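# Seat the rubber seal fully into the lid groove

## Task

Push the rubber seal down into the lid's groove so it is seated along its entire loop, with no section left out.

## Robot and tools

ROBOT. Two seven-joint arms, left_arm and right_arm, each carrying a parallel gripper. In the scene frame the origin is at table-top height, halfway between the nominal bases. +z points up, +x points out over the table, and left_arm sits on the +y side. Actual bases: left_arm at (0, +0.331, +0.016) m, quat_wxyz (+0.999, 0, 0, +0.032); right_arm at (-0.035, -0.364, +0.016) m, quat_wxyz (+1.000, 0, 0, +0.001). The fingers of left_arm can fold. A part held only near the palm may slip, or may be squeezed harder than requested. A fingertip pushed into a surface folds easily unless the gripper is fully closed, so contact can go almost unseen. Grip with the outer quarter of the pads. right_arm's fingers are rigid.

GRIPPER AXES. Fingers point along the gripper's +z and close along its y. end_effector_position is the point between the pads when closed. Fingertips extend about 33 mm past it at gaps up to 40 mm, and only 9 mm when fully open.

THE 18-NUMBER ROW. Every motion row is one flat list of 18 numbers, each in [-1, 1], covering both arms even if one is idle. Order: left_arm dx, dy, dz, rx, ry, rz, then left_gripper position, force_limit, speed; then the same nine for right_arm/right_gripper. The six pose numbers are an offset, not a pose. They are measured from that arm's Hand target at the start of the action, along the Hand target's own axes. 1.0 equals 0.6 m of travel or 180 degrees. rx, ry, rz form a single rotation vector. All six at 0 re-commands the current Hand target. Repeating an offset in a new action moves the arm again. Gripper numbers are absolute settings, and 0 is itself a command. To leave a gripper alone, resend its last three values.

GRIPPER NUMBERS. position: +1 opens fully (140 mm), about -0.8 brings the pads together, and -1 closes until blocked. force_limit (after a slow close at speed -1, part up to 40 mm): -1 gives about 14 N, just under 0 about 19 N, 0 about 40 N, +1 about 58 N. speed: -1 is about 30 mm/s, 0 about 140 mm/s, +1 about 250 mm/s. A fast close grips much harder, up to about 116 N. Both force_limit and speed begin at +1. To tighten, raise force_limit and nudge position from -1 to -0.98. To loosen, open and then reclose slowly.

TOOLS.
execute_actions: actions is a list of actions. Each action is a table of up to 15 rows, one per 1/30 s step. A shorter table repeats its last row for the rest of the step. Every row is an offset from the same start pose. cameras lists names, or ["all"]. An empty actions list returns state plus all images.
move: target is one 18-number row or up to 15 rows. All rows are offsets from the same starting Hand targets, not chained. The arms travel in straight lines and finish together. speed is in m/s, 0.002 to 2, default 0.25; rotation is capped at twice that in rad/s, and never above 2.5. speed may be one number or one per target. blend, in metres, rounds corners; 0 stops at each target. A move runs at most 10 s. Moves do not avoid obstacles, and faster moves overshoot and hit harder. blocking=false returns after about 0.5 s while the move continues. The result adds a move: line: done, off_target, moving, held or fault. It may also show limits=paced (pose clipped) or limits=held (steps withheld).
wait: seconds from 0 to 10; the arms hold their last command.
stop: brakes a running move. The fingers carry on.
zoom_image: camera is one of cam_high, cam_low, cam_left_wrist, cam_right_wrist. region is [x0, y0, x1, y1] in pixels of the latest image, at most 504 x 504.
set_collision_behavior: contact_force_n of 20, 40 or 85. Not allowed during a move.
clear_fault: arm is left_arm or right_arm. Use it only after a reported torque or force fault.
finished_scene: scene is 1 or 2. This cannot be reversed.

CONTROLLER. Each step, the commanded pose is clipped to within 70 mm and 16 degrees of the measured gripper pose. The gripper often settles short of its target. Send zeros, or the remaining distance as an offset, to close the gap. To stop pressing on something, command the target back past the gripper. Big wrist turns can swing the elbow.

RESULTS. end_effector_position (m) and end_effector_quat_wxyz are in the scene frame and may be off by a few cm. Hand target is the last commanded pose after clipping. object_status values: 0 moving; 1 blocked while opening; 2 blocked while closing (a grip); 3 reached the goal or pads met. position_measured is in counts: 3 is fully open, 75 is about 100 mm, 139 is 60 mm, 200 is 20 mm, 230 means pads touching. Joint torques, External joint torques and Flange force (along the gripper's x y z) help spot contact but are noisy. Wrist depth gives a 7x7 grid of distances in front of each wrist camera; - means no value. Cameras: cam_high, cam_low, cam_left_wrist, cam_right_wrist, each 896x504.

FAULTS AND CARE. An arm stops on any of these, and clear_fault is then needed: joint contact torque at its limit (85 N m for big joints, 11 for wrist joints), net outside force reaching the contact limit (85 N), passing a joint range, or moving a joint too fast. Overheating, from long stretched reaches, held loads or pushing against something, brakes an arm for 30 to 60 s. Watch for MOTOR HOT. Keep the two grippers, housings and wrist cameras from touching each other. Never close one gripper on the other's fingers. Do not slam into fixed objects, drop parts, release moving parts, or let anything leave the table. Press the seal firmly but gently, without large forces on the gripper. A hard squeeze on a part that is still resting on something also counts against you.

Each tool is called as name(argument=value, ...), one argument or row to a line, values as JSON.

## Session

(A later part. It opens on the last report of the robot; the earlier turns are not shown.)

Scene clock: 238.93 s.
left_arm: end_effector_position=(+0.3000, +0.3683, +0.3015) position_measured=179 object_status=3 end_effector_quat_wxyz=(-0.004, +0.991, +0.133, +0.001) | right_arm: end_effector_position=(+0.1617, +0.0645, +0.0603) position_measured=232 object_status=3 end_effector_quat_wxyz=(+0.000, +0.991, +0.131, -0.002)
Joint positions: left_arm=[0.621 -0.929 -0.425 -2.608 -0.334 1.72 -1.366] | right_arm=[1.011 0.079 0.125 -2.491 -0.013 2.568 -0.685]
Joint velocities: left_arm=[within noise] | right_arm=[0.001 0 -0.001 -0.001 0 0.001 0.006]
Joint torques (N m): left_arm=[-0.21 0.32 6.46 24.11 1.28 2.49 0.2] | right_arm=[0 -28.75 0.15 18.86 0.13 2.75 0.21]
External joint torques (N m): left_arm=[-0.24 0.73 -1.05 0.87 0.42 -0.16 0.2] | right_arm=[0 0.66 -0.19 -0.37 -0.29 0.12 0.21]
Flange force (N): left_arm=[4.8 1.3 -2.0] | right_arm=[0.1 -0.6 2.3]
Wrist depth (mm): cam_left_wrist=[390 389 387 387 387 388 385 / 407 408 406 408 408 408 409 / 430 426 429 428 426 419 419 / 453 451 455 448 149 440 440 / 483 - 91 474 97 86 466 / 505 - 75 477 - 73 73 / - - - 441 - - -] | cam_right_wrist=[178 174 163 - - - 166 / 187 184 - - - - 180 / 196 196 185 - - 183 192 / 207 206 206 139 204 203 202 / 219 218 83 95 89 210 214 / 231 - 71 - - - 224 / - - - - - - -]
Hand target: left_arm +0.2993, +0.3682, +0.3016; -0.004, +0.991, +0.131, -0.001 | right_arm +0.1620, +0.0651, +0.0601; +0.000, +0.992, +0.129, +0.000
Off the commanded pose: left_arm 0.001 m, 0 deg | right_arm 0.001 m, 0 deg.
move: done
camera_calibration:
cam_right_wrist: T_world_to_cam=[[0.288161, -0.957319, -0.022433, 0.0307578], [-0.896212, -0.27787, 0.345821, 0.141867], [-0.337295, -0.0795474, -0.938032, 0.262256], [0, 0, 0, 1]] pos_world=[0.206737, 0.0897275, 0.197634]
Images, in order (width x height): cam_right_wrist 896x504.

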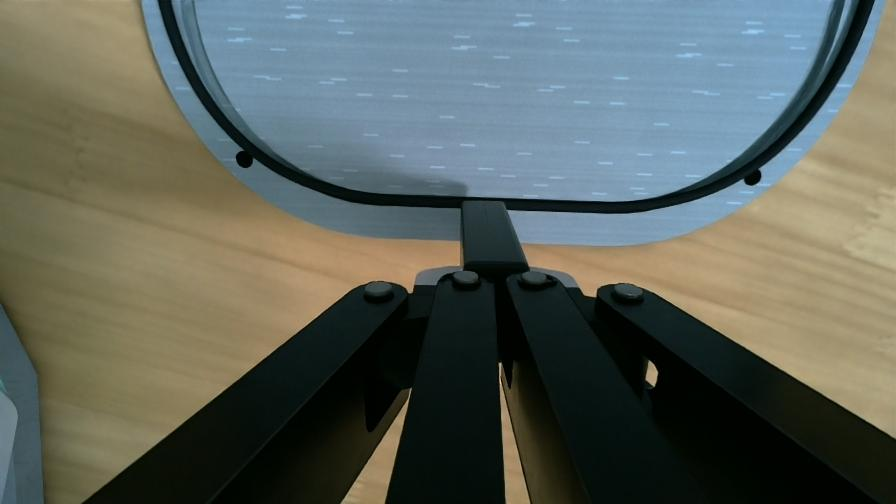

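move(
  target=[
    [0,0,0,0,0,0,-0.4,-0.05,-1,0.0093,0,0.0167,0,0,0,-1,-0.05,-0.3],
    [0,0,0,0,0,0,-0.4,-0.05,-1,0.0093,0,0.034,0,0,0,-1,-0.05,-0.3],
  ],
  speed=[0.1,0.04],
  blend=[0.002,0],
  cameras=["cam_right_wrist"],
)

zoom_image(
  camera="cam_right_wrist",
  region=[334, 100, 634, 300],
)

Scene clock: 249.20 s.
left_arm: end_effector_position=(+0.3000, +0.3683, +0.3015) position_measured=179 object_status=3 end_effector_quat_wxyz=(-0.004, +0.991, +0.133, +0.001) | right_arm: end_effector_position=(+0.1664, +0.0644, +0.0440) position_measured=232 object_status=3 end_effector_quat_wxyz=(+0.003, +0.992, +0.130, -0.002)
Joint positions: left_arm=[0.621 -0.929 -0.425 -2.608 -0.334 1.72 -1.366] | right_arm=[1.011 0.126 0.115 -2.483 -0.026 2.601 -0.682]
Joint torques (N m): left_arm=[-0.27 0.31 6.48 24.14 1.27 2.49 0.18] | right_arm=[-0.12 -22.9 -0.21 17.98 -0.01 5.23 0.21]
External joint torques (N m): left_arm=[-0.29 0.71 -1.03 0.88 0.41 -0.17 0.18] | right_arm=[-0.12 7.52 -0.74 -0.63 -0.41 2.62 0.21]
Flange force (N): left_arm=[4.7 1.4 -2.1] | right_arm=[8.5 -9.9 26.2]
Wrist depth (mm): cam_left_wrist=[390 386 386 386 387 386 387 / 407 406 407 405 406 407 407 / 433 432 429 430 426 417 419 / 454 454 452 450 149 438 441 / 480 - 91 473 97 86 460 / 507 - 75 475 - 73 73 / - - - 442 - - -] | cam_right_wrist=[161 152 148 - 151 153 - / 171 163 - 156 159 - 159 / 180 179 170 165 - 172 177 / 189 189 191 139 173 185 186 / 200 200 83 94 89 193 197 / 213 - 71 - - - 206 / - - - - - - -]
Hand target: left_arm +0.2993, +0.3682, +0.3016; -0.004, +0.991, +0.131, -0.001 | right_arm +0.1674, +0.0665, +0.0397; +0.000, +0.992, +0.129, +0.000
Off the commanded pose: left_arm 0.001 m, 0 deg | right_arm 0.005 m, 0 deg.
move: off_target (right_arm)
camera_calibration:
cam_right_wrist: T_world_to_cam=[[0.286466, -0.957925, -0.0178024, 0.0290526], [-0.896408, -0.274536, 0.347969, 0.151472], [-0.338215, -0.0837229, -0.937337, 0.248913], [0, 0, 0, 1]] pos_world=[0.211645, 0.0902545, 0.181125]
Images, in order (width x height): cam_right_wrist 896x504.

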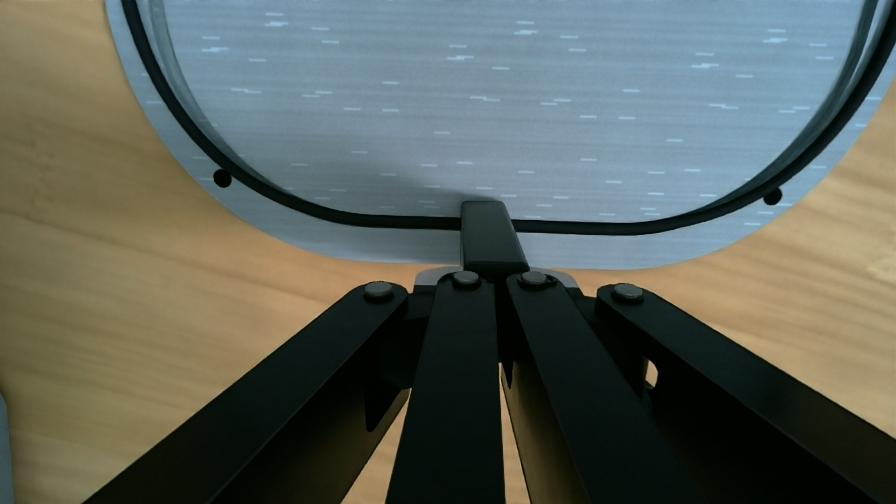

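Scaled by 1.680.

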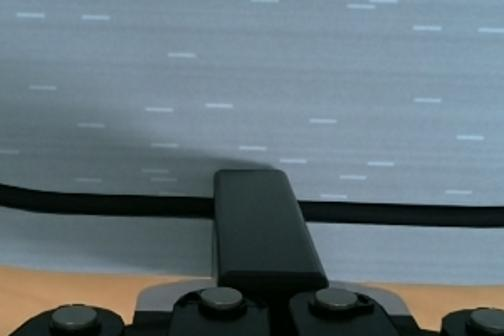

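move(
  target=[
    [0,0,0,0,0,0,-0.4,-0.05,-1,0,0,-0.0172,0,0,0,-1,-0.05,-0.3],
    [0,0,0,0,0,0,-0.4,-0.05,-1,0.0015,-0.0333,-0.0172,0,0,0,-1,-0.05,-0.3],
    [0,0,0,0,0,0,-0.4,-0.05,-1,0.0015,-0.0333,0,0,0,0,-1,-0.05,-0.3],
    [0,0,0,0,0,0,-0.4,-0.05,-1,0.0015,-0.0333,-0.0172,0,0,0,-1,-0.05,-0.3],
    [0,0,0,0,0,0,-0.4,-0.05,-1,-0.0015,0.0333,-0.0172,0,0,0,-1,-0.05,-0.3],
    [0,0,0,0,0,0,-0.4,-0.05,-1,-0.0015,0.0333,0,0,0,0,-1,-0.05,-0.3],
    [0,0,0,0,0,0,-0.4,-0.05,-1,-0.0015,0.0333,-0.0172,0,0,0,-1,-0.05,-0.3],
    [0,0,0,0,0,0,-0.4,-0.05,-1,-0.004,0.0667,-0.0172,0,0,0,-1,-0.05,-0.3],
  ],
  speed=[0.1,0.1,0.04,0.1,0.1,0.04,0.1,0.1],
  blend=[0.002,0.002,0,0.002,0.002,0,0.002,0],
  cameras=["cam_right_wrist"],
)

zoom_image(
  camera="cam_right_wrist",
  region=[334, 100, 734, 300],
)

Scene clock: 259.33 s.
left_arm: end_effector_position=(+0.3000, +0.3683, +0.3015) position_measured=179 object_status=3 end_effector_quat_wxyz=(-0.004, +0.991, +0.133, +0.001) | right_arm: end_effector_position=(+0.1743, +0.0269, +0.0493) position_measured=232 object_status=3 end_effector_quat_wxyz=(+0.002, +0.992, +0.128, +0.000)
Joint positions: left_arm=[0.621 -0.929 -0.425 -2.608 -0.334 1.72 -1.366] | right_arm=[0.981 0.04 0.097 -2.584 -0.013 2.621 -0.738]
Joint velocities: left_arm=[within noise] | right_arm=[-0.001 0 0.001 -0.001 -0.001 -0.001 -0.006]
Joint torques (N m): left_arm=[-0.17 0.34 6.51 24.15 1.26 2.48 0.23] | right_arm=[-0.69 -27.87 0.04 17.59 0.79 2.74 -0.2]
External joint torques (N m): left_arm=[-0.14 0.76 -0.98 0.92 0.41 -0.17 0.23] | right_arm=[-0.68 -0.5 -0.09 -0.8 0.39 0.11 -0.2]
Flange force (N): left_arm=[5.0 1.0 -2.2] | right_arm=[-1.8 4.0 -1.2]
Wrist depth (mm): cam_left_wrist=[388 387 387 387 386 386 386 / 408 408 408 405 409 407 407 / 431 430 428 429 428 419 421 / 452 455 454 445 148 439 438 / 482 - 91 476 97 86 463 / 503 - 75 473 - 73 73 / - - - 440 - - -] | cam_right_wrist=[- 160 - 156 155 - 166 / 166 163 - - 164 166 173 / 185 174 - - 169 182 182 / 195 194 194 139 192 190 192 / 206 205 83 - 89 200 202 / 218 - 71 - - - 212 / - - - - - - -]
Hand target: left_arm +0.2993, +0.3682, +0.3016; -0.004, +0.991, +0.131, -0.001 | right_arm +0.1753, +0.0272, +0.0500; +0.000, +0.992, +0.129, +0.000
Off the commanded pose: left_arm 0.001 m, 0 deg | right_arm 0.001 m, 0 deg.
move: done
camera_calibration:
cam_right_wrist: T_world_to_cam=[[0.283223, -0.958884, -0.0180563, -0.00842948], [-0.898856, -0.271963, 0.343647, 0.146866], [-0.334429, -0.0810987, -0.938925, 0.252775], [0, 0, 0, 1]] pos_world=[0.218934, 0.0523589, 0.186715]
Images, in order (width x height): cam_right_wrist 896x504.

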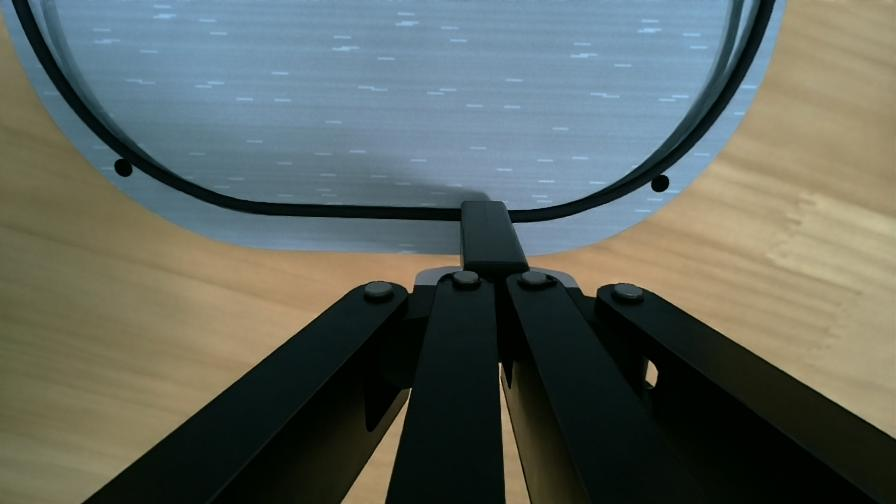

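Scaled by 1.260.

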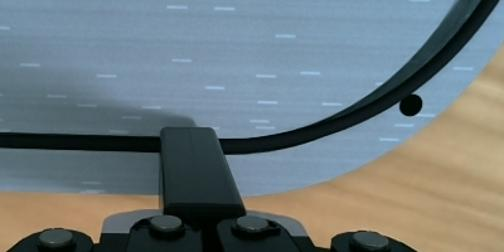

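move(
  target=[
    [0,0,0,0,0,0,-0.4,-0.05,-1,0.0073,0,0,0,0,0,-1,-0.05,-0.3],
    [0,0,0,0,0,0,-0.4,-0.05,-1,0.0073,0,0.0172,0,0,0,-1,-0.05,-0.3],
    [0,0,0,0,0,0,-0.4,-0.05,-1,0.0073,0,0,0,0,0,-1,-0.05,-0.3],
    [0,0,0,0,0,0,-0.4,-0.05,-1,0.009,0.033,0,0,0,0,-1,-0.05,-0.3],
    [0,0,0,0,0,0,-0.4,-0.05,-1,0.009,0.033,0.0172,0,0,0,-1,-0.05,-0.3],
    [0,0,0,0,0,0,-0.4,-0.05,-1,0.009,0.033,0,0,0,0,-1,-0.05,-0.3],
    [0,0,0,0,0,0,-0.4,-0.05,-1,0.0156,0.0617,0,0,0,0,-1,-0.05,-0.3],
  ],
  speed=[0.1,0.04,0.1,0.1,0.04,0.1,0.1],
  blend=[0.002,0,0.002,0.002,0,0.002,0],
  cameras=["cam_right_wrist"],
)

zoom_image(
  camera="cam_right_wrist",
  region=[334, 100, 734, 300],
)

Scene clock: 273.37 s.
left_arm: end_effector_position=(+0.3000, +0.3683, +0.3015) position_measured=179 object_status=3 end_effector_quat_wxyz=(-0.004, +0.991, +0.133, +0.001) | right_arm: end_effector_position=(+0.1935, -0.0054, +0.0497) position_measured=232 object_status=3 end_effector_quat_wxyz=(+0.001, +0.992, +0.128, +0.001)
Joint positions: left_arm=[0.621 -0.929 -0.425 -2.608 -0.334 1.72 -1.366] | right_arm=[0.943 -0.007 0.06 -2.647 -0.004 2.641 -0.82]
Joint velocities: left_arm=[within noise] | right_arm=[0.001 -0.001 0 0 -0.001 -0.001 -0.006]
Joint torques (N m): left_arm=[-0.2 0.32 6.47 24.14 1.26 2.49 0.2] | right_arm=[-0.26 -26.07 -0.62 17.36 0.8 2.53 -0.32]
External joint torques (N m): left_arm=[-0.2 0.74 -1.04 0.88 0.41 -0.16 0.2] | right_arm=[-0.26 -0.55 -0.61 -0.71 0.41 -0.1 -0.32]
Flange force (N): left_arm=[4.9 1.3 -2.0] | right_arm=[-1.5 3.8 -1.9]
Wrist depth (mm): cam_left_wrist=[386 387 389 387 386 386 388 / 406 408 408 405 407 407 407 / 429 430 429 429 423 420 419 / 452 454 452 450 149 441 441 / 482 - 91 474 97 86 466 / 502 - 75 475 - 73 73 / - - - 441 - - -] | cam_right_wrist=[- 157 - - - 166 166 / - 166 166 162 161 174 174 / 173 174 173 - 174 182 182 / 198 185 182 125 191 191 192 / 207 205 83 94 89 200 202 / 218 - 71 - - - 211 / - - - - - - -]
Hand target: left_arm +0.2993, +0.3682, +0.3016; -0.004, +0.991, +0.131, -0.001 | right_arm +0.1938, -0.0062, +0.0500; +0.000, +0.992, +0.129, +0.000
Off the commanded pose: left_arm 0.001 m, 0 deg | right_arm 0.001 m, 0 deg.
move: done
camera_calibration:
cam_right_wrist: T_world_to_cam=[[0.283294, -0.958806, -0.0208853, -0.044656], [-0.899501, -0.273199, 0.340969, 0.155512], [-0.332629, -0.0778082, -0.939842, 0.256717], [0, 0, 0, 1]] pos_world=[0.237926, 0.019644, 0.187316]
Images, in order (width x height): cam_right_wrist 896x504.

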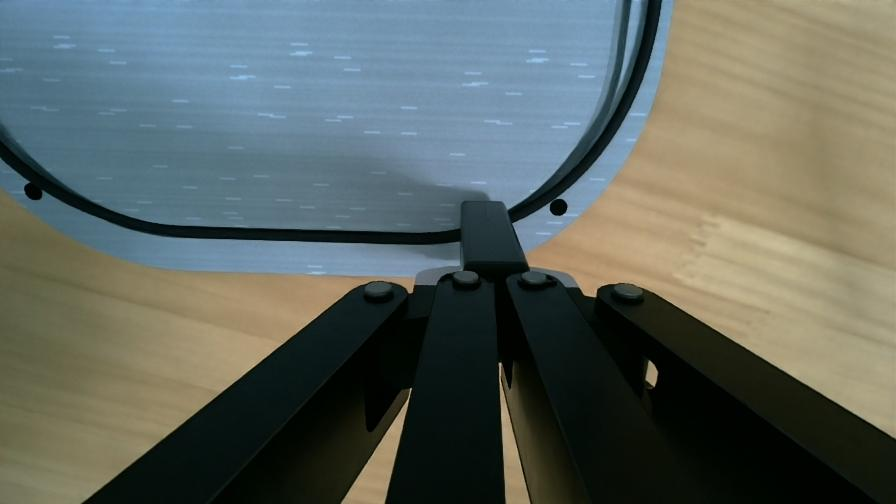

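Scaled by 1.260.

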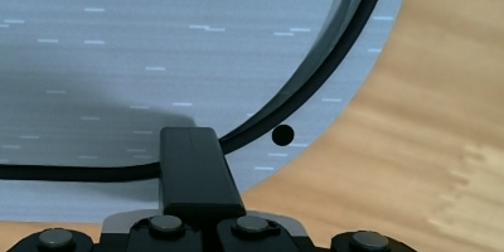

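move(
  target=[
    [0,0,0,0,0,0,-0.4,-0.05,-1,-0.0045,0.0015,0.0125,0,0,0,-1,-0.05,-0.3],
    [0,0,0,0,0,0,-0.4,-0.05,-1,0.002,-0.0025,0.0167,0,0,0,-1,-0.05,-0.3],
    [0,0,0,0,0,0,-0.4,-0.05,-1,0.001,0,0,0,0,0,-1,-0.05,-0.3],
    [0,0,0,0,0,0,-0.4,-0.05,-1,0.008,0.0287,0,0,0,0,-1,-0.05,-0.3],
    [0,0,0,0,0,0,-0.4,-0.05,-1,0.008,0.0287,0.0125,0,0,0,-1,-0.05,-0.3],
    [0,0,0,0,0,0,-0.4,-0.05,-1,0.014,0.0237,0.0167,0,0,0,-1,-0.05,-0.3],
    [0,0,0,0,0,0,-0.4,-0.05,-1,0.014,0.0237,0,0,0,0,-1,-0.05,-0.3],
  ],
  speed=[0.04,0.03,0.1,0.1,0.04,0.03,0.1],
  blend=[0,0,0.002,0.002,0,0,0],
  cameras=["cam_right_wrist"],
)

zoom_image(
  camera="cam_right_wrist",
  region=[384, 50, 684, 300],
)

Scene clock: 288.03 s.
left_arm: end_effector_position=(+0.3000, +0.3683, +0.3015) position_measured=179 object_status=3 end_effector_quat_wxyz=(-0.004, +0.991, +0.133, +0.001) | right_arm: end_effector_position=(+0.2052, -0.0174, +0.0494) position_measured=232 object_status=3 end_effector_quat_wxyz=(+0.001, +0.992, +0.128, +0.001)
Joint positions: left_arm=[0.621 -0.929 -0.425 -2.608 -0.334 1.72 -1.366] | right_arm=[0.927 -0.015 0.037 -2.659 -0.003 2.645 -0.86]
Joint velocities: left_arm=[within noise] | right_arm=[0 -0.001 -0.001 -0.001 0 -0.006 -0.004]
Joint torques (N m): left_arm=[-0.21 0.32 6.48 24.14 1.25 2.49 0.23] | right_arm=[-0.24 -25.72 -0.58 17.97 0.8 2.4 -0.3]
External joint torques (N m): left_arm=[-0.18 0.8 -1.01 0.87 0.4 -0.16 0.23] | right_arm=[-0.34 -0.37 -0.65 -0.13 0.42 -0.24 -0.3]
Flange force (N): left_arm=[5.1 1.1 -2.1] | right_arm=[0.3 2.2 -1.9]
Wrist depth (mm): cam_left_wrist=[389 387 386 387 387 387 386 / 408 409 406 407 405 408 407 / 430 426 428 429 425 418 421 / 454 453 454 447 149 440 440 / 481 - 91 473 97 86 458 / 504 - 75 466 - 73 73 / - - - 442 - - -] | cam_right_wrist=[- 156 - 156 161 166 165 / 166 165 - - 171 173 173 / - 172 173 - 181 182 181 / 185 183 183 139 191 190 191 / 206 205 83 94 89 200 201 / 218 - 71 - - - 211 / - - - - - - -]
Hand target: left_arm +0.2993, +0.3682, +0.3016; -0.004, +0.991, +0.131, -0.001 | right_arm +0.2056, -0.0178, +0.0500; +0.000, +0.992, +0.129, +0.000
Off the commanded pose: left_arm 0.001 m, 0 deg | right_arm 0.001 m, 0 deg.
move: done
camera_calibration:
cam_right_wrist: T_world_to_cam=[[0.283884, -0.958628, -0.0210334, -0.0596076], [-0.899273, -0.273791, 0.341096, 0.162817], [-0.332743, -0.0779168, -0.939793, 0.25932], [0, 0, 0, 1]] pos_world=[0.249625, 0.00764157, 0.186917]
Images, in order (width x height): cam_right_wrist 896x504.

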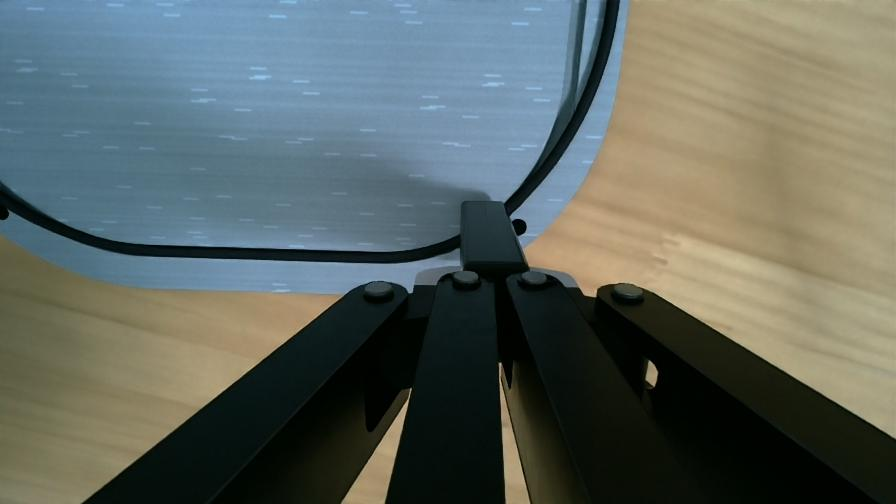

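Scaled by 1.680.

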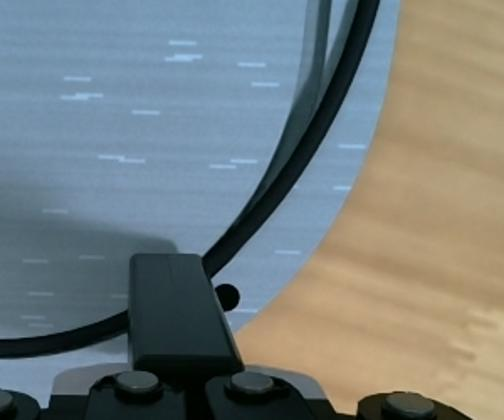

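move(
  target=[
    [0,0,0,0,0,0,-0.4,-0.05,-1,0.0183,0.0242,0,0,0,0,-1,-0.05,-0.3],
    [0,0,0,0,0,0,-0.4,-0.05,-1,0.0183,0.0242,0.0125,0,0,0,-1,-0.05,-0.3],
    [0,0,0,0,0,0,-0.4,-0.05,-1,0.025,0.015,0.0167,0,0,0,-1,-0.05,-0.3],
    [0,0,0,0,0,0,-0.4,-0.05,-1,0.025,0.015,0,0,0,0,-1,-0.05,-0.3],
  ],
  speed=[0.1,0.04,0.03,0.1],
  blend=[0.002,0,0,0],
  cameras=["cam_right_wrist"],
)

zoom_image(
  camera="cam_right_wrist",
  region=[384, 50, 684, 300],
)

Scene clock: 297.13 s.
left_arm: end_effector_position=(+0.3000, +0.3683, +0.3015) position_measured=179 object_status=3 end_effector_quat_wxyz=(-0.004, +0.991, +0.133, +0.001) | right_arm: end_effector_position=(+0.2230, -0.0233, +0.0493) position_measured=232 object_status=3 end_effector_quat_wxyz=(+0.001, +0.992, +0.127, +0.001)
Joint positions: left_arm=[0.621 -0.929 -0.425 -2.608 -0.334 1.72 -1.366] | right_arm=[0.908 0 0.014 -2.64 -0.003 2.639 -0.899]
Joint torques (N m): left_arm=[-0.22 0.36 6.5 24.12 1.27 2.49 0.19] | right_arm=[-0.26 -26.25 0.02 18.05 0.53 2.35 -0.27]
External joint torques (N m): left_arm=[-0.25 0.75 -1 0.99 0.41 -0.14 0.2] | right_arm=[-0.29 -0.15 -0.01 -0.23 0.15 -0.31 -0.27]
Flange force (N): left_arm=[5.1 1.3 -2.3] | right_arm=[-0.1 1.3 -1.4]
Wrist depth (mm): cam_left_wrist=[387 388 389 387 386 389 388 / 408 407 406 407 406 406 406 / 428 428 428 428 426 420 419 / 454 452 452 450 149 441 435 / 477 - 91 475 97 86 458 / 504 - 75 463 - 73 73 / - - - 438 - - -] | cam_right_wrist=[158 157 157 155 165 166 165 / - - - 164 171 173 173 / 172 - 171 - 182 182 182 / - - - 120 190 190 191 / 206 192 82 - 89 200 202 / 218 - 71 - - - 211 / - - - - - - -]
Hand target: left_arm +0.2993, +0.3682, +0.3016; -0.004, +0.991, +0.131, -0.001 | right_arm +0.2224, -0.0226, +0.0500; +0.000, +0.992, +0.129, +0.000
Off the commanded pose: left_arm 0.001 m, 0 deg | right_arm 0.001 m, 0 deg.
move: done
camera_calibration:
cam_right_wrist: T_world_to_cam=[[0.280387, -0.959657, -0.0209966, -0.0695318], [-0.899957, -0.270427, 0.341974, 0.177421], [-0.333856, -0.0769892, -0.939475, 0.264992], [0, 0, 0, 1]] pos_world=[0.267637, 0.00165433, 0.186819]
Images, in order (width x height): cam_right_wrist 896x504.

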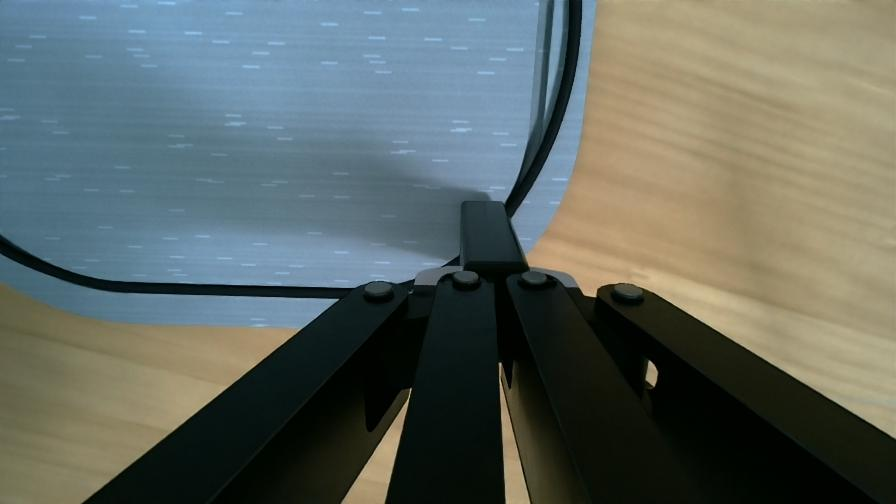

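Scaled by 1.680.

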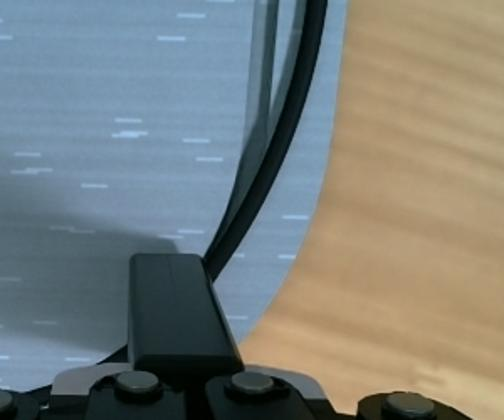

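move(
  target=[
    [0,0,0,0,0,0,-0.4,-0.05,-1,0.0208,0.0267,0,0,0,0,-1,-0.05,-0.3],
    [0,0,0,0,0,0,-0.4,-0.05,-1,0.0208,0.0267,0.0125,0,0,0,-1,-0.05,-0.3],
    [0,0,0,0,0,0,-0.4,-0.05,-1,0.025,0.0175,0.0167,0,0,0,-1,-0.05,-0.3],
    [0,0,0,0,0,0,-0.4,-0.05,-1,0.025,0.0175,0,0,0,0,-1,-0.05,-0.3],
  ],
  speed=[0.1,0.04,0.03,0.1],
  blend=[0.002,0,0,0],
  cameras=["cam_right_wrist"],
)

zoom_image(
  camera="cam_right_wrist",
  region=[384, 50, 684, 300],
)

Scene clock: 304.53 s.
left_arm: end_effector_position=(+0.3000, +0.3683, +0.3015) position_measured=179 object_status=3 end_effector_quat_wxyz=(-0.004, +0.991, +0.133, +0.001) | right_arm: end_effector_position=(+0.2403, -0.0295, +0.0494) position_measured=232 object_status=3 end_effector_quat_wxyz=(+0.000, +0.992, +0.128, +0.001)
Joint positions: left_arm=[0.621 -0.929 -0.425 -2.608 -0.334 1.72 -1.366] | right_arm=[0.888 0.013 -0.007 -2.622 -0.003 2.636 -0.942]
Joint velocities: left_arm=[within noise] | right_arm=[-0.001 -0.001 0 0 0.001 -0.005 0.002]
Joint torques (N m): left_arm=[-0.21 0.31 6.46 24.1 1.27 2.49 0.19] | right_arm=[-0.24 -26.94 0.03 18.09 0.52 2.43 -0.16]
External joint torques (N m): left_arm=[-0.22 0.69 -1.03 0.95 0.41 -0.14 0.19] | right_arm=[-0.15 -0.49 0.11 -0.12 0.12 -0.21 -0.16]
Flange force (N): left_arm=[4.9 1.3 -2.2] | right_arm=[-0.9 1.2 -2.0]
Wrist depth (mm): cam_left_wrist=[387 386 386 387 387 390 386 / 406 407 408 404 407 408 408 / 431 429 429 431 427 419 417 / 456 455 453 450 149 439 441 / 483 - 91 476 97 86 457 / 504 - 75 471 - 73 73 / - - - 439 - - -] | cam_right_wrist=[- - 157 159 165 166 165 / - - - 165 173 173 173 / - 174 - 168 182 182 182 / - - - 126 191 190 191 / 195 193 82 94 89 200 202 / 218 - 71 - - - 211 / - - - - - - -]
Hand target: left_arm +0.2993, +0.3682, +0.3016; -0.004, +0.991, +0.131, -0.001 | right_arm +0.2396, -0.0290, +0.0500; +0.000, +0.992, +0.129, +0.000
Off the commanded pose: left_arm 0.001 m, 0 deg | right_arm 0.001 m, 0 deg.
move: done
camera_calibration:
cam_right_wrist: T_world_to_cam=[[0.282457, -0.959043, -0.0213009, -0.0808385], [-0.899505, -0.272507, 0.341513, 0.19113], [-0.33333, -0.0773025, -0.939636, 0.270226], [0, 0, 0, 1]] pos_world=[0.28483, -0.00455429, 0.186919]
Images, in order (width x height): cam_right_wrist 896x504.

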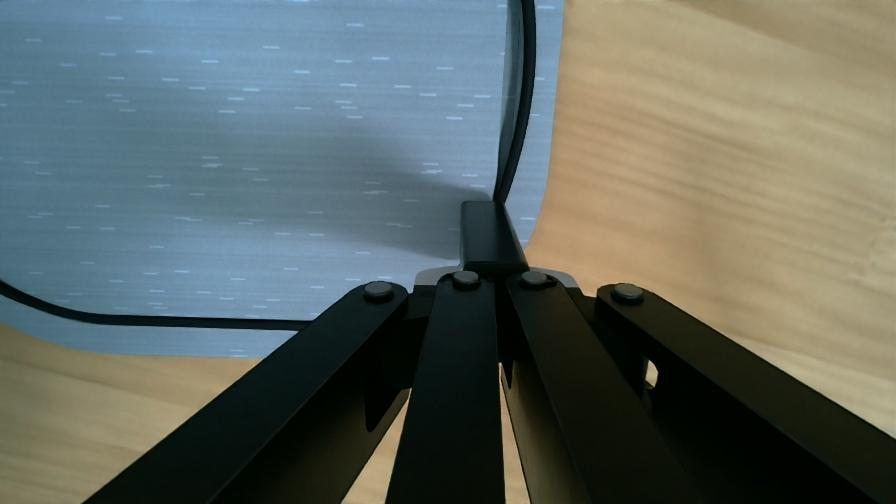

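Scaled by 1.680.

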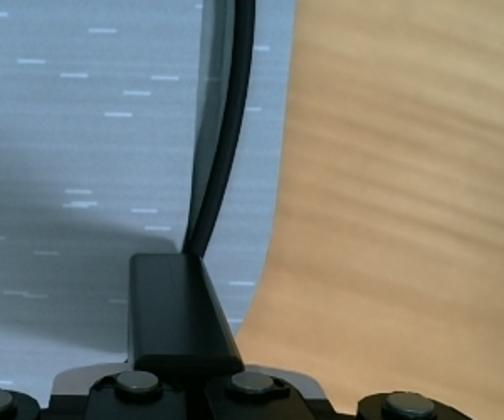

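move(
  target=[
    [0,0,0,0,0,0,-0.4,-0.05,-1,0.0233,0.0175,0,0,0,0,-1,-0.05,-0.3],
    [0,0,0,0,0,0,-0.4,-0.05,-1,0.0233,0.0175,0.0125,0,0,0,-1,-0.05,-0.3],
    [0,0,0,0,0,0,-0.4,-0.05,-1,0.0258,0.0067,0.0167,0,0,0,-1,-0.05,-0.3],
    [0,0,0,0,0,0,-0.4,-0.05,-1,0.0258,0.0067,0,0,0,0,-1,-0.05,-0.3],
    [0,0,0,0,0,0,-0.4,-0.05,-1,0.0458,0.0225,0,0,0,0,-1,-0.05,-0.3],
    [0,0,0,0,0,0,-0.4,-0.05,-1,0.0458,0.0225,0.0125,0,0,0,-1,-0.05,-0.3],
    [0,0,0,0,0,0,-0.4,-0.05,-1,0.0467,0.0092,0.0167,0,0,0,-1,-0.05,-0.3],
    [0,0,0,0,0,0,-0.4,-0.05,-1,0.0467,0.0092,0,0,0,0,-1,-0.05,-0.3],
  ],
  speed=[0.1,0.04,0.03,0.1,0.1,0.04,0.03,0.1],
  blend=[0.002,0,0,0.002,0.002,0,0,0],
  cameras=["cam_right_wrist"],
)

zoom_image(
  camera="cam_right_wrist",
  region=[384, 0, 684, 300],
)

Scene clock: 313.90 s.
left_arm: end_effector_position=(+0.3000, +0.3683, +0.3015) position_measured=179 object_status=3 end_effector_quat_wxyz=(-0.004, +0.991, +0.133, +0.001) | right_arm: end_effector_position=(+0.2691, -0.0281, +0.0493) position_measured=232 object_status=3 end_effector_quat_wxyz=(+0.001, +0.991, +0.131, +0.000)
Joint positions: left_arm=[0.621 -0.929 -0.425 -2.608 -0.334 1.72 -1.366] | right_arm=[0.859 0.061 -0.025 -2.557 0 2.618 -0.998]
Joint torques (N m): left_arm=[-0.2 0.27 6.47 24.13 1.27 2.49 0.17] | right_arm=[-0.15 -28.82 0.09 18.47 0.45 2.42 0.15]
External joint torques (N m): left_arm=[-0.18 0.7 -1.01 0.94 0.41 -0.15 0.17] | right_arm=[-0.14 -0.46 0.08 0.01 0.04 -0.22 0.15]
Flange force (N): left_arm=[4.9 1.3 -2.2] | right_arm=[-0.9 0.3 -1.8]
Wrist depth (mm): cam_left_wrist=[390 388 387 385 385 387 385 / 408 407 405 408 405 406 406 / 428 430 429 430 425 420 419 / 454 451 454 450 149 442 442 / 482 - 91 473 97 86 462 / 503 - 75 473 - 73 73 / - - - 440 - - -] | cam_right_wrist=[- 158 160 - 166 166 165 / - 165 - - 174 174 173 / - - 172 - 183 182 181 / - 182 181 177 191 190 191 / - - 83 94 89 200 202 / 204 - 71 - - - 211 / - - - - - - -]
Hand target: left_arm +0.2993, +0.3682, +0.3016; -0.004, +0.991, +0.131, -0.001 | right_arm +0.2681, -0.0271, +0.0500; +0.000, +0.992, +0.129, +0.000
Off the commanded pose: left_arm 0.001 m, 0 deg | right_arm 0.002 m, 0 deg.
move: done
camera_calibration:
cam_right_wrist: T_world_to_cam=[[0.288591, -0.95722, -0.0210997, -0.089287], [-0.8976, -0.278154, 0.34197, 0.216728], [-0.33321, -0.0797505, -0.939474, 0.27975], [0, 0, 0, 1]] pos_world=[0.313518, -0.00287325, 0.18682]
Images, in order (width x height): cam_right_wrist 896x504.

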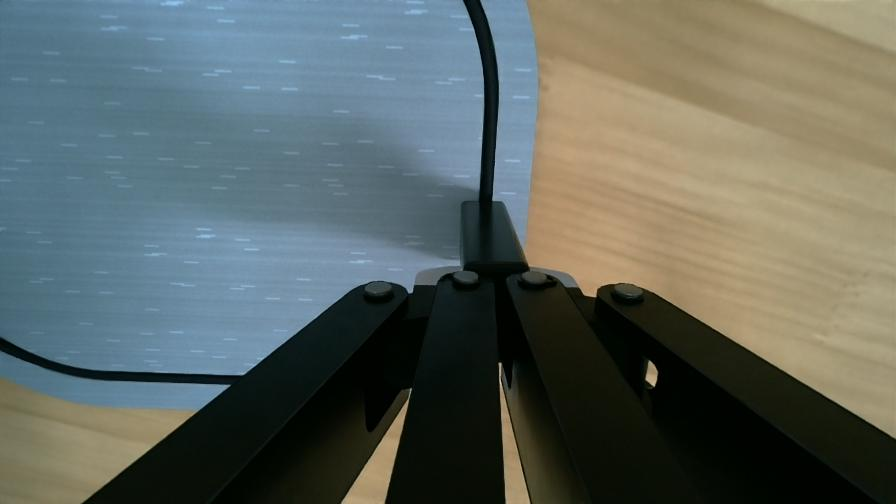

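Scaled by 1.680.

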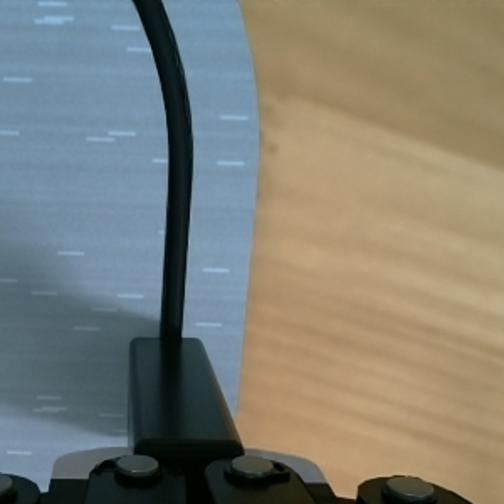

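move(
  target=[
    [0,0,0,0,0,0,-0.4,-0.05,-1,0.025,0.003,0,0,0,0,-1,-0.05,-0.3],
    [0,0,0,0,0,0,-0.4,-0.05,-1,0.025,0.003,0.0172,0,0,0,-1,-0.05,-0.3],
    [0,0,0,0,0,0,-0.4,-0.05,-1,0.025,0.003,0,0,0,0,-1,-0.05,-0.3],
    [0,0,0,0,0,0,-0.4,-0.05,-1,0.05,0.005,0,0,0,0,-1,-0.05,-0.3],
    [0,0,0,0,0,0,-0.4,-0.05,-1,0.05,0.005,0.0172,0,0,0,-1,-0.05,-0.3],
    [0,0,0,0,0,0,-0.4,-0.05,-1,0.05,0.005,0,0,0,0,-1,-0.05,-0.3],
  ],
  speed=[0.1,0.04,0.1,0.1,0.04,0.1],
  blend=[0.002,0,0.002,0.002,0,0],
  cameras=["cam_right_wrist"],
)

zoom_image(
  camera="cam_right_wrist",
  region=[334, 0, 634, 300],
)

Scene clock: 322.17 s.
left_arm: end_effector_position=(+0.3000, +0.3683, +0.3015) position_measured=179 object_status=3 end_effector_quat_wxyz=(-0.004, +0.991, +0.133, +0.001) | right_arm: end_effector_position=(+0.2972, -0.0214, +0.0494) position_measured=232 object_status=3 end_effector_quat_wxyz=(+0.000, +0.992, +0.128, +0.001)
Joint positions: left_arm=[0.621 -0.929 -0.425 -2.608 -0.334 1.72 -1.366] | right_arm=[0.833 0.117 -0.033 -2.477 0.006 2.595 -1.03]
Joint velocities: left_arm=[within noise] | right_arm=[-0.001 -0.001 -0.001 0.001 0 -0.005 -0.003]
Joint torques (N m): left_arm=[-0.2 0.34 6.48 24.17 1.26 2.5 0.2] | right_arm=[-0.65 -31.22 -0.2 18.53 0.48 2.48 -0.28]
External joint torques (N m): left_arm=[-0.21 0.8 -1.03 0.95 0.4 -0.15 0.2] | right_arm=[-0.67 -0.61 -0.23 -0.27 0.06 -0.16 -0.28]
Flange force (N): left_arm=[5.3 1.3 -2.2] | right_arm=[-1.0 2.5 -1.8]
Wrist depth (mm): cam_left_wrist=[389 387 389 388 387 386 388 / 406 408 408 406 406 406 407 / 431 428 430 429 423 418 419 / 456 454 453 448 149 436 433 / 482 - 91 475 97 86 473 / 505 - 75 473 - 73 73 / - - - 441 - - -] | cam_right_wrist=[- 156 156 157 166 166 165 / - - 163 163 174 174 174 / - - - 171 183 182 182 / 183 185 - 121 191 190 192 / - - 82 95 89 200 202 / - - 71 - - - 211 / - - - - - - -]
Hand target: left_arm +0.2993, +0.3682, +0.3016; -0.004, +0.991, +0.131, -0.001 | right_arm +0.2978, -0.0223, +0.0500; +0.000, +0.992, +0.129, +0.000
Off the commanded pose: left_arm 0.001 m, 0 deg | right_arm 0.001 m, 0 deg.
move: done
camera_calibration:
cam_right_wrist: T_world_to_cam=[[0.28261, -0.958986, -0.0218574, -0.0892173], [-0.899343, -0.272821, 0.341688, 0.244494], [-0.333637, -0.0769069, -0.939559, 0.289936], [0, 0, 0, 1]] pos_world=[0.341831, 0.00344315, 0.186921]
Images, in order (width x height): cam_right_wrist 896x504.

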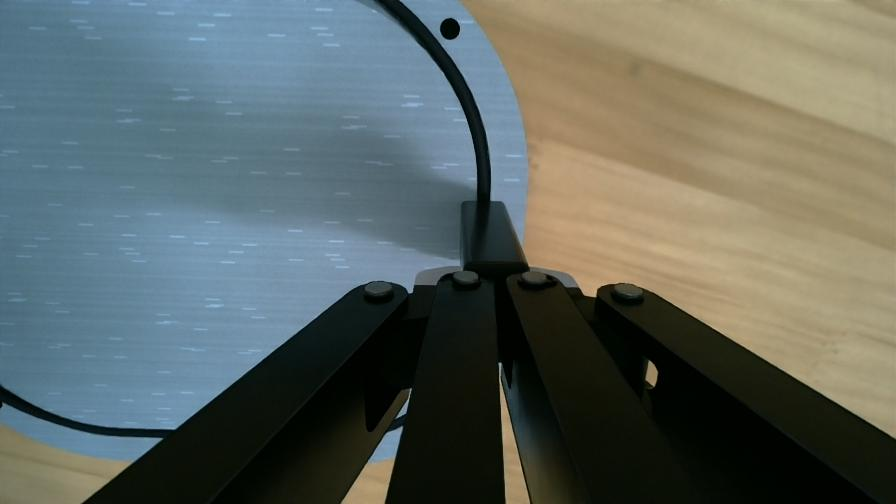

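Scaled by 1.680.

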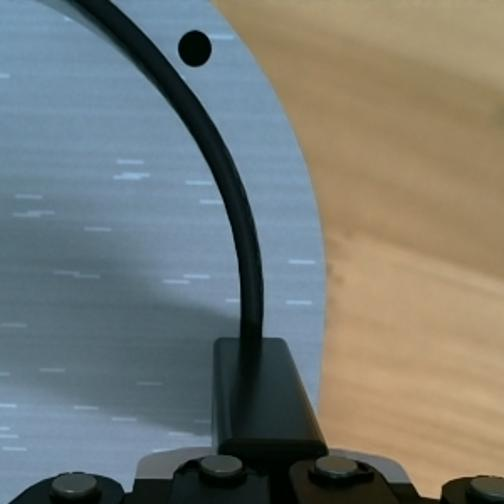

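move(
  target=[
    [0,0,0,0,0,0,-0.4,-0.05,-1,0.029,0,0,0,0,0,-1,-0.05,-0.3],
    [0,0,0,0,0,0,-0.4,-0.05,-1,0.029,0,0.0172,0,0,0,-1,-0.05,-0.3],
    [0,0,0,0,0,0,-0.4,-0.05,-1,0.029,0,0,0,0,0,-1,-0.05,-0.3],
    [0,0,0,0,0,0,-0.4,-0.05,-1,0.056,-0.0047,0,0,0,0,-1,-0.05,-0.3],
    [0,0,0,0,0,0,-0.4,-0.05,-1,0.056,-0.0047,0.0172,0,0,0,-1,-0.05,-0.3],
    [0,0,0,0,0,0,-0.4,-0.05,-1,0.056,-0.0047,0,0,0,0,-1,-0.05,-0.3],
  ],
  speed=[0.1,0.04,0.1,0.1,0.04,0.1],
  blend=[0.002,0,0.002,0.002,0,0],
  cameras=["cam_right_wrist"],
)

zoom_image(
  camera="cam_right_wrist",
  region=[284, 0, 584, 300],
)

Scene clock: 335.03 s.
left_arm: end_effector_position=(+0.3000, +0.3683, +0.3015) position_measured=179 object_status=3 end_effector_quat_wxyz=(-0.004, +0.991, +0.133, +0.001) | right_arm: end_effector_position=(+0.3294, -0.0106, +0.0493) position_measured=232 object_status=3 end_effector_quat_wxyz=(+0.000, +0.992, +0.128, +0.001)
Joint positions: left_arm=[0.621 -0.929 -0.425 -2.608 -0.334 1.72 -1.366] | right_arm=[0.807 0.188 -0.036 -2.374 0.009 2.562 -1.063]
Joint velocities: left_arm=[within noise] | right_arm=[0.001 -0.001 0 -0.001 -0.001 -0.003 0]
Joint torques (N m): left_arm=[-0.24 0.33 6.5 24.14 1.26 2.49 0.2] | right_arm=[-0.76 -34.04 -0.12 19.14 0.5 2.48 -0.28]
External joint torques (N m): left_arm=[-0.26 0.74 -1.01 0.95 0.4 -0.15 0.21] | right_arm=[-0.85 -0.48 -0.17 -0.25 0.05 -0.17 -0.28]
Flange force (N): left_arm=[5.0 1.3 -2.2] | right_arm=[-0.6 2.4 -1.4]
Wrist depth (mm): cam_left_wrist=[389 386 388 387 389 386 389 / 408 408 408 405 405 408 406 / 430 429 428 428 425 419 419 / 453 454 454 447 149 435 437 / 481 - 91 471 97 86 466 / 504 - 75 470 - 73 73 / - - - 439 - - -] | cam_right_wrist=[- 165 166 167 167 166 166 / - 163 166 172 174 174 174 / - - 171 170 184 183 182 / 188 184 - 121 191 191 192 / 193 188 82 94 89 201 202 / - - 71 - - - 212 / - - - - - - -]
Hand target: left_arm +0.2993, +0.3682, +0.3016; -0.004, +0.991, +0.131, -0.001 | right_arm +0.3296, -0.0110, +0.0500; +0.000, +0.992, +0.129, +0.000
Off the commanded pose: left_arm 0.001 m, 0 deg | right_arm 0.001 m, 0 deg.
move: done
camera_calibration:
cam_right_wrist: T_world_to_cam=[[0.282488, -0.959036, -0.0212105, -0.0879101], [-0.899496, -0.272504, 0.341539, 0.276452], [-0.333328, -0.0774019, -0.939628, 0.301292], [0, 0, 0, 1]] pos_world=[0.37393, 0.014346, 0.186819]
Images, in order (width x height): cam_right_wrist 896x504.

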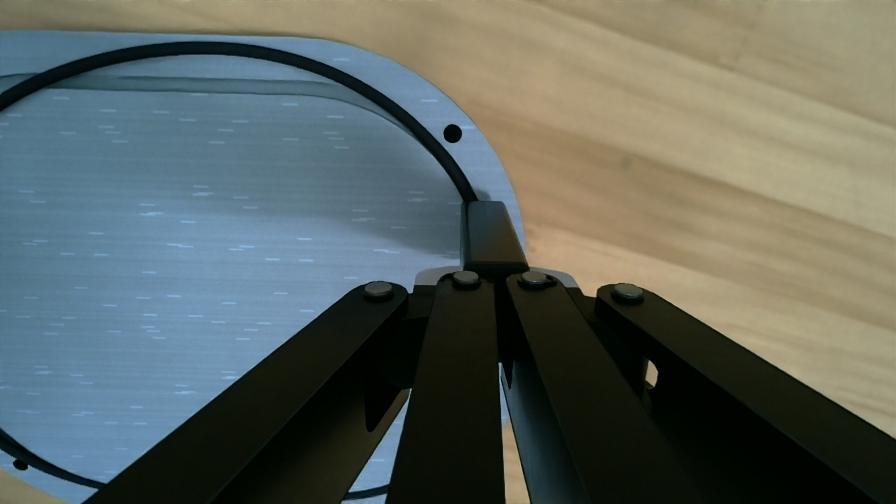

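Scaled by 1.680.

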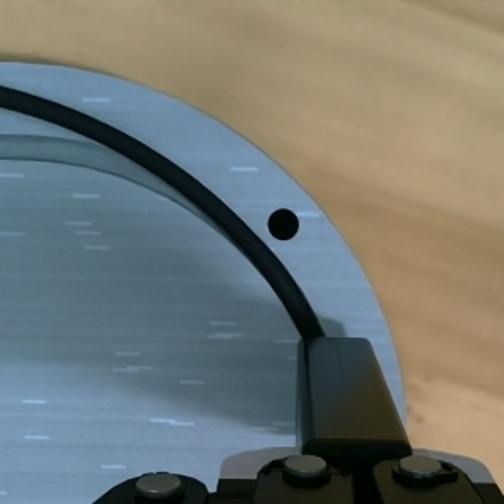

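move(
  target=[
    [0,0,0,0,0,0,-0.4,-0.05,-1,0.0267,-0.0105,0,0,0,0,-1,-0.05,-0.3],
    [0,0,0,0,0,0,-0.4,-0.05,-1,0.0267,-0.0105,0.0172,0,0,0,-1,-0.05,-0.3],
    [0,0,0,0,0,0,-0.4,-0.05,-1,0.0267,-0.0105,0,0,0,0,-1,-0.05,-0.3],
    [0,0,0,0,0,0,-0.4,-0.05,-1,0.0442,-0.025,0,0,0,0,-1,-0.05,-0.3],
    [0,0,0,0,0,0,-0.4,-0.05,-1,0.0442,-0.025,0.0172,0,0,0,-1,-0.05,-0.3],
    [0,0,0,0,0,0,-0.4,-0.05,-1,0.0442,-0.025,0,0,0,0,-1,-0.05,-0.3],
  ],
  speed=[0.1,0.04,0.1,0.1,0.04,0.1],
  blend=[0.002,0,0.002,0.002,0,0],
  cameras=["cam_right_wrist"],
)

zoom_image(
  camera="cam_right_wrist",
  region=[284, 0, 584, 300],
)

Scene clock: 350.33 s.
left_arm: end_effector_position=(+0.3000, +0.3683, +0.3015) position_measured=179 object_status=3 end_effector_quat_wxyz=(-0.004, +0.991, +0.133, +0.001) | right_arm: end_effector_position=(+0.3521, +0.0099, +0.0493) position_measured=232 object_status=3 end_effector_quat_wxyz=(+0.001, +0.992, +0.129, +0.001)
Joint positions: left_arm=[0.621 -0.929 -0.425 -2.608 -0.334 1.72 -1.366] | right_arm=[0.8 0.259 -0.032 -2.266 0.011 2.525 -1.069]
Joint velocities: left_arm=[within noise] | right_arm=[0 0 0 0 0 -0.003 0]
Joint torques (N m): left_arm=[-0.21 0.34 6.53 24.1 1.26 2.5 0.19] | right_arm=[-0.28 -36.88 0.33 19.54 0.55 2.44 -0.06]
External joint torques (N m): left_arm=[-0.17 0.84 -0.92 0.8 0.4 -0.16 0.19] | right_arm=[-0.34 -0.53 0.3 -0.34 0.07 -0.21 -0.06]
Flange force (N): left_arm=[5.0 1.0 -1.9] | right_arm=[-1.7 1.4 -1.5]
Wrist depth (mm): cam_left_wrist=[388 389 387 387 386 386 387 / 409 408 408 408 405 406 409 / 430 428 427 429 430 419 421 / 454 454 452 446 149 432 438 / 483 - 91 476 97 86 465 / 503 - 75 475 - 73 73 / - - - 439 - - -] | cam_right_wrist=[168 168 168 167 167 166 166 / 174 174 172 175 174 174 174 / - - 168 172 184 183 182 / - - - 121 191 191 192 / - - 82 95 89 200 202 / - - 71 - - - 212 / - - - - - - -]
Hand target: left_arm +0.2993, +0.3682, +0.3016; -0.004, +0.991, +0.131, -0.001 | right_arm +0.3514, +0.0103, +0.0500; +0.000, +0.992, +0.129, +0.000
Off the commanded pose: left_arm 0.001 m, 0 deg | right_arm 0.001 m, 0 deg.
move: done
camera_calibration:
cam_right_wrist: T_world_to_cam=[[0.285672, -0.958102, -0.0207768, -0.0757963], [-0.898718, -0.275367, 0.341289, 0.302161], [-0.332711, -0.0788245, -0.939729, 0.310213], [0, 0, 0, 1]] pos_world=[0.396422, 0.0350369, 0.186817]
Images, in order (width x height): cam_right_wrist 896x504.

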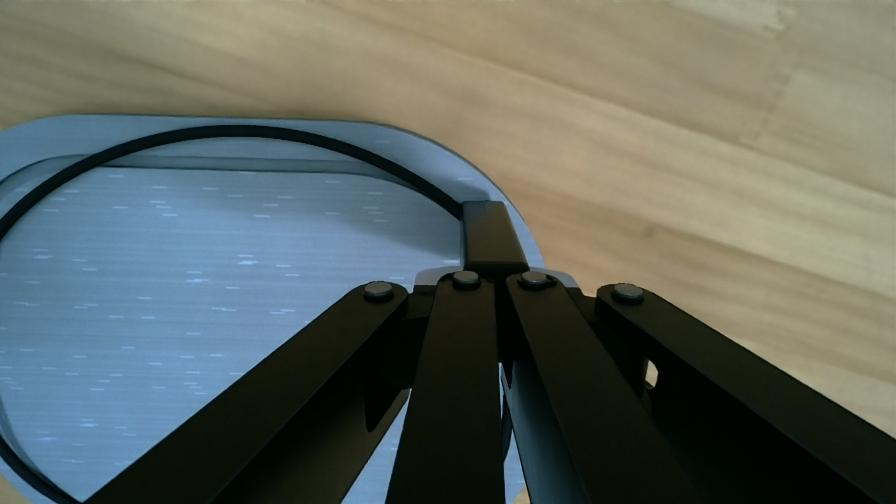

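Scaled by 1.680.

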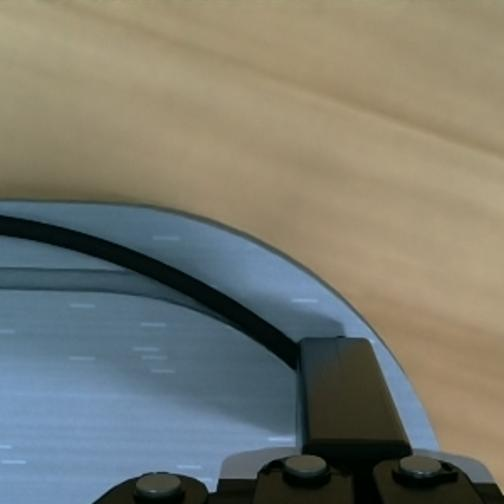

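move(
  target=[
    [0,0,0,0,0,0,-0.4,-0.05,-1,0,0,-0.06,0,0,0,-1,-0.05,-0.3],
    [0,0,0,0,0,0,-0.4,-0.05,-1,-0.2695,-0.2415,-0.06,0,0,0,-1,-0.05,-0.3],
    [0,0,0,0,0,0,-0.4,-0.05,-1,-0.2695,-0.2415,0,0,0,0,-1,-0.05,-0.3],
  ],
  speed=[0.1,0.2,0.1],
  blend=[0.02,0.02,0],
  cameras=["cam_right_wrist"],
)

zoom_image(
  camera="cam_right_wrist",
  region=[254, 50, 584, 300],
)

Scene clock: 359.57 s.
left_arm: end_effector_position=(+0.3000, +0.3683, +0.3015) position_measured=179 object_status=3 end_effector_quat_wxyz=(-0.004, +0.991, +0.133, +0.001) | right_arm: end_effector_position=(+0.1575, +0.1081, +0.0498) position_measured=232 object_status=3 end_effector_quat_wxyz=(+0.001, +0.991, +0.131, -0.002)
Joint positions: left_arm=[0.621 -0.929 -0.425 -2.608 -0.334 1.72 -1.366] | right_arm=[1.1 0.194 0.079 -2.362 -0.022 2.553 -0.636]
Joint velocities: left_arm=[within noise] | right_arm=[0.001 0 0.001 -0.001 0 0.001 0.007]
Joint torques (N m): left_arm=[-0.18 0.3 6.49 24.12 1.26 2.5 0.2] | right_arm=[0.2 -33.3 0.05 19.2 0.14 2.72 0.28]
External joint torques (N m): left_arm=[-0.12 0.76 -0.96 0.83 0.41 -0.16 0.2] | right_arm=[0.15 0.23 -0.62 -0.15 -0.29 0.12 0.28]
Flange force (N): left_arm=[4.9 1.0 -2.0] | right_arm=[-0.3 -0.3 1.1]
Wrist depth (mm): cam_left_wrist=[387 389 387 386 386 389 387 / 406 408 409 406 406 408 406 / 428 428 429 428 423 415 419 / 454 455 453 448 148 444 440 / 481 - 91 476 97 86 463 / 503 - 75 476 - 73 73 / - - - 440 - - -] | cam_right_wrist=[169 168 - 154 155 154 - / 177 176 175 - - - 163 / 186 186 185 - - 171 - / 197 196 195 139 181 184 194 / 205 207 83 94 89 201 203 / 205 - 71 - - - 212 / - - - - - - -]
Hand target: left_arm +0.2993, +0.3682, +0.3016; -0.004, +0.991, +0.131, -0.001 | right_arm +0.1580, +0.1090, +0.0500; +0.000, +0.992, +0.129, +0.000
Off the commanded pose: left_arm 0.001 m, 0 deg | right_arm 0.001 m, 0 deg.
move: done; blend cut to 0.018 m at target 1, 0.018 m at target 2
camera_calibration:
cam_right_wrist: T_world_to_cam=[[0.288446, -0.957248, -0.0218141, 0.0733573], [-0.895893, -0.277858, 0.346656, 0.153747], [-0.337897, -0.0804483, -0.937739, 0.254688], [0, 0, 0, 1]] pos_world=[0.20264, 0.13343, 0.187134]
Images, in order (width x height): cam_right_wrist 896x504.

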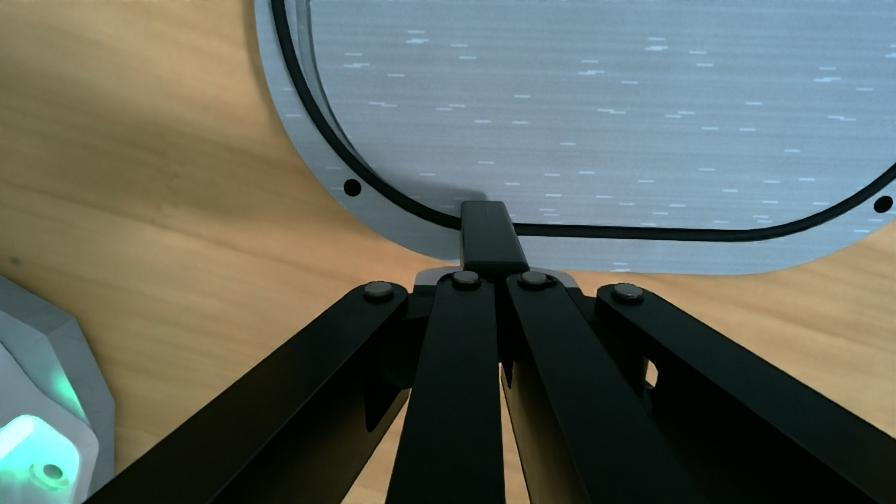

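Scaled by 1.527.

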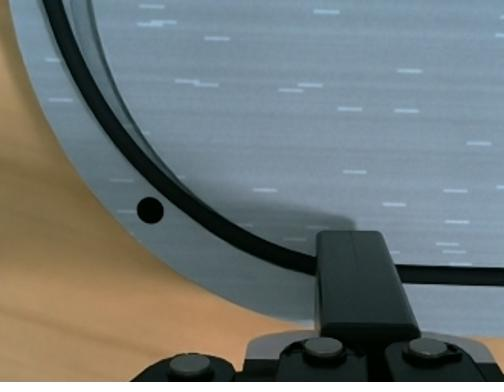

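move(
  target=[
    [0,0,0,0,0,0,-0.4,-0.05,-1,0,0,0.0172,0,0,0,-1,-0.05,-0.3],
    [0,0,0,0,0,0,-0.4,-0.05,-1,0,0,0,0,0,0,-1,-0.05,-0.3],
    [0,0,0,0,0,0,-0.4,-0.05,-1,0.005,-0.0358,0,0,0,0,-1,-0.05,-0.3],
    [0,0,0,0,0,0,-0.4,-0.05,-1,0.005,-0.0358,0.0125,0,0,0,-1,-0.05,-0.3],
    [0,0,0,0,0,0,-0.4,-0.05,-1,0.0117,-0.0317,0.0167,0,0,0,-1,-0.05,-0.3],
    [0,0,0,0,0,0,-0.4,-0.05,-1,0.0117,-0.0317,0,0,0,0,-1,-0.05,-0.3],
    [0,0,0,0,0,0,-0.4,-0.05,-1,0.0183,-0.0587,0,0,0,0,-1,-0.05,-0.3],
  ],
  speed=[0.04,0.1,0.1,0.04,0.03,0.1,0.1],
  blend=[0,0.002,0.002,0,0,0.002,0],
  cameras=["cam_right_wrist"],
)

zoom_image(
  camera="cam_right_wrist",
  region=[304, 50, 604, 300],
)

Scene clock: 369.43 s.
left_arm: end_effector_position=(+0.3000, +0.3683, +0.3015) position_measured=179 object_status=3 end_effector_quat_wxyz=(-0.004, +0.991, +0.133, +0.001) | right_arm: end_effector_position=(+0.1598, +0.1465, +0.0504) position_measured=232 object_status=3 end_effector_quat_wxyz=(-0.002, +0.991, +0.131, +0.000)
Joint positions: left_arm=[0.621 -0.929 -0.425 -2.608 -0.334 1.72 -1.366] | right_arm=[1.13 0.275 0.073 -2.239 -0.029 2.515 -0.608]
Joint velocities: left_arm=[within noise] | right_arm=[-0.001 0 -0.001 -0.001 -0.001 -0.005 0.002]
Joint torques (N m): left_arm=[-0.21 0.31 6.46 24.13 1.27 2.5 0.21] | right_arm=[0.23 -36.28 0.55 20.02 0.35 2.35 0.32]
External joint torques (N m): left_arm=[-0.19 0.8 -1.06 0.83 0.42 -0.17 0.21] | right_arm=[0.15 0.51 -0.39 -0.01 -0.11 -0.29 0.32]
Flange force (N): left_arm=[5.0 1.2 -1.9] | right_arm=[0.4 -1.7 0.6]
Wrist depth (mm): cam_left_wrist=[389 387 387 388 386 387 387 / 407 407 408 406 406 407 408 / 428 428 430 429 431 419 418 / 453 453 453 447 149 441 440 / 478 - 91 474 97 86 467 / 507 - 75 476 - 73 73 / - - - 442 - - -] | cam_right_wrist=[170 170 169 - 156 156 - / 179 178 177 - - - - / 188 187 188 174 - - 171 / 198 197 196 139 181 183 179 / - 206 83 95 89 201 204 / 188 - 71 - - - 212 / - - - - - - -]
Hand target: left_arm +0.2993, +0.3682, +0.3016; -0.004, +0.991, +0.131, -0.001 | right_arm +0.1596, +0.1458, +0.0499; +0.000, +0.992, +0.129, +0.000
Off the commanded pose: left_arm 0.001 m, 0 deg | right_arm 0.001 m, 0 deg.
move: done
camera_calibration:
cam_right_wrist: T_world_to_cam=[[0.288037, -0.957266, -0.0260197, 0.109775], [-0.896886, -0.279192, 0.342997, 0.166751], [-0.335604, -0.0754594, -0.938976, 0.258021], [0, 0, 0, 1]] pos_world=[0.20453, 0.17111, 0.187937]
Images, in order (width x height): cam_right_wrist 896x504.

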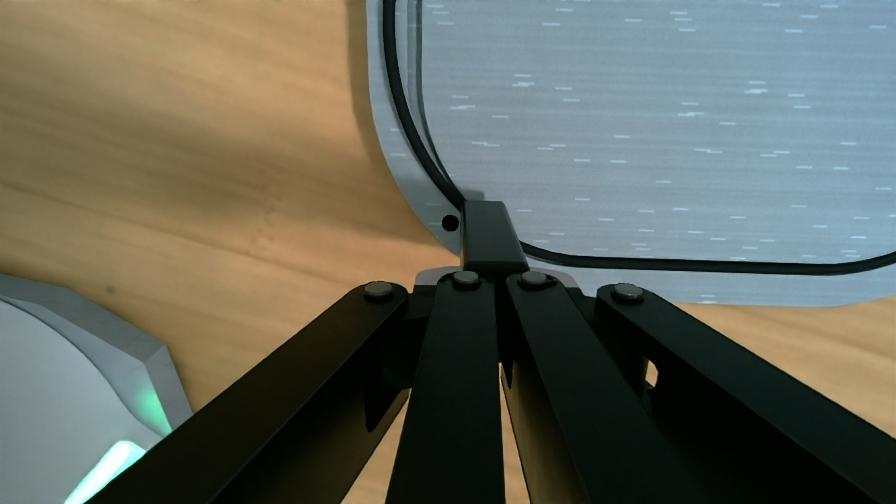

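Scaled by 1.680.

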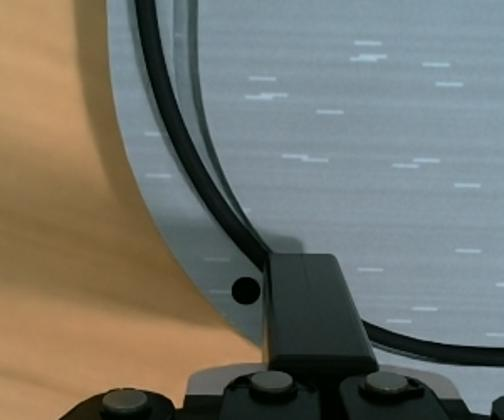

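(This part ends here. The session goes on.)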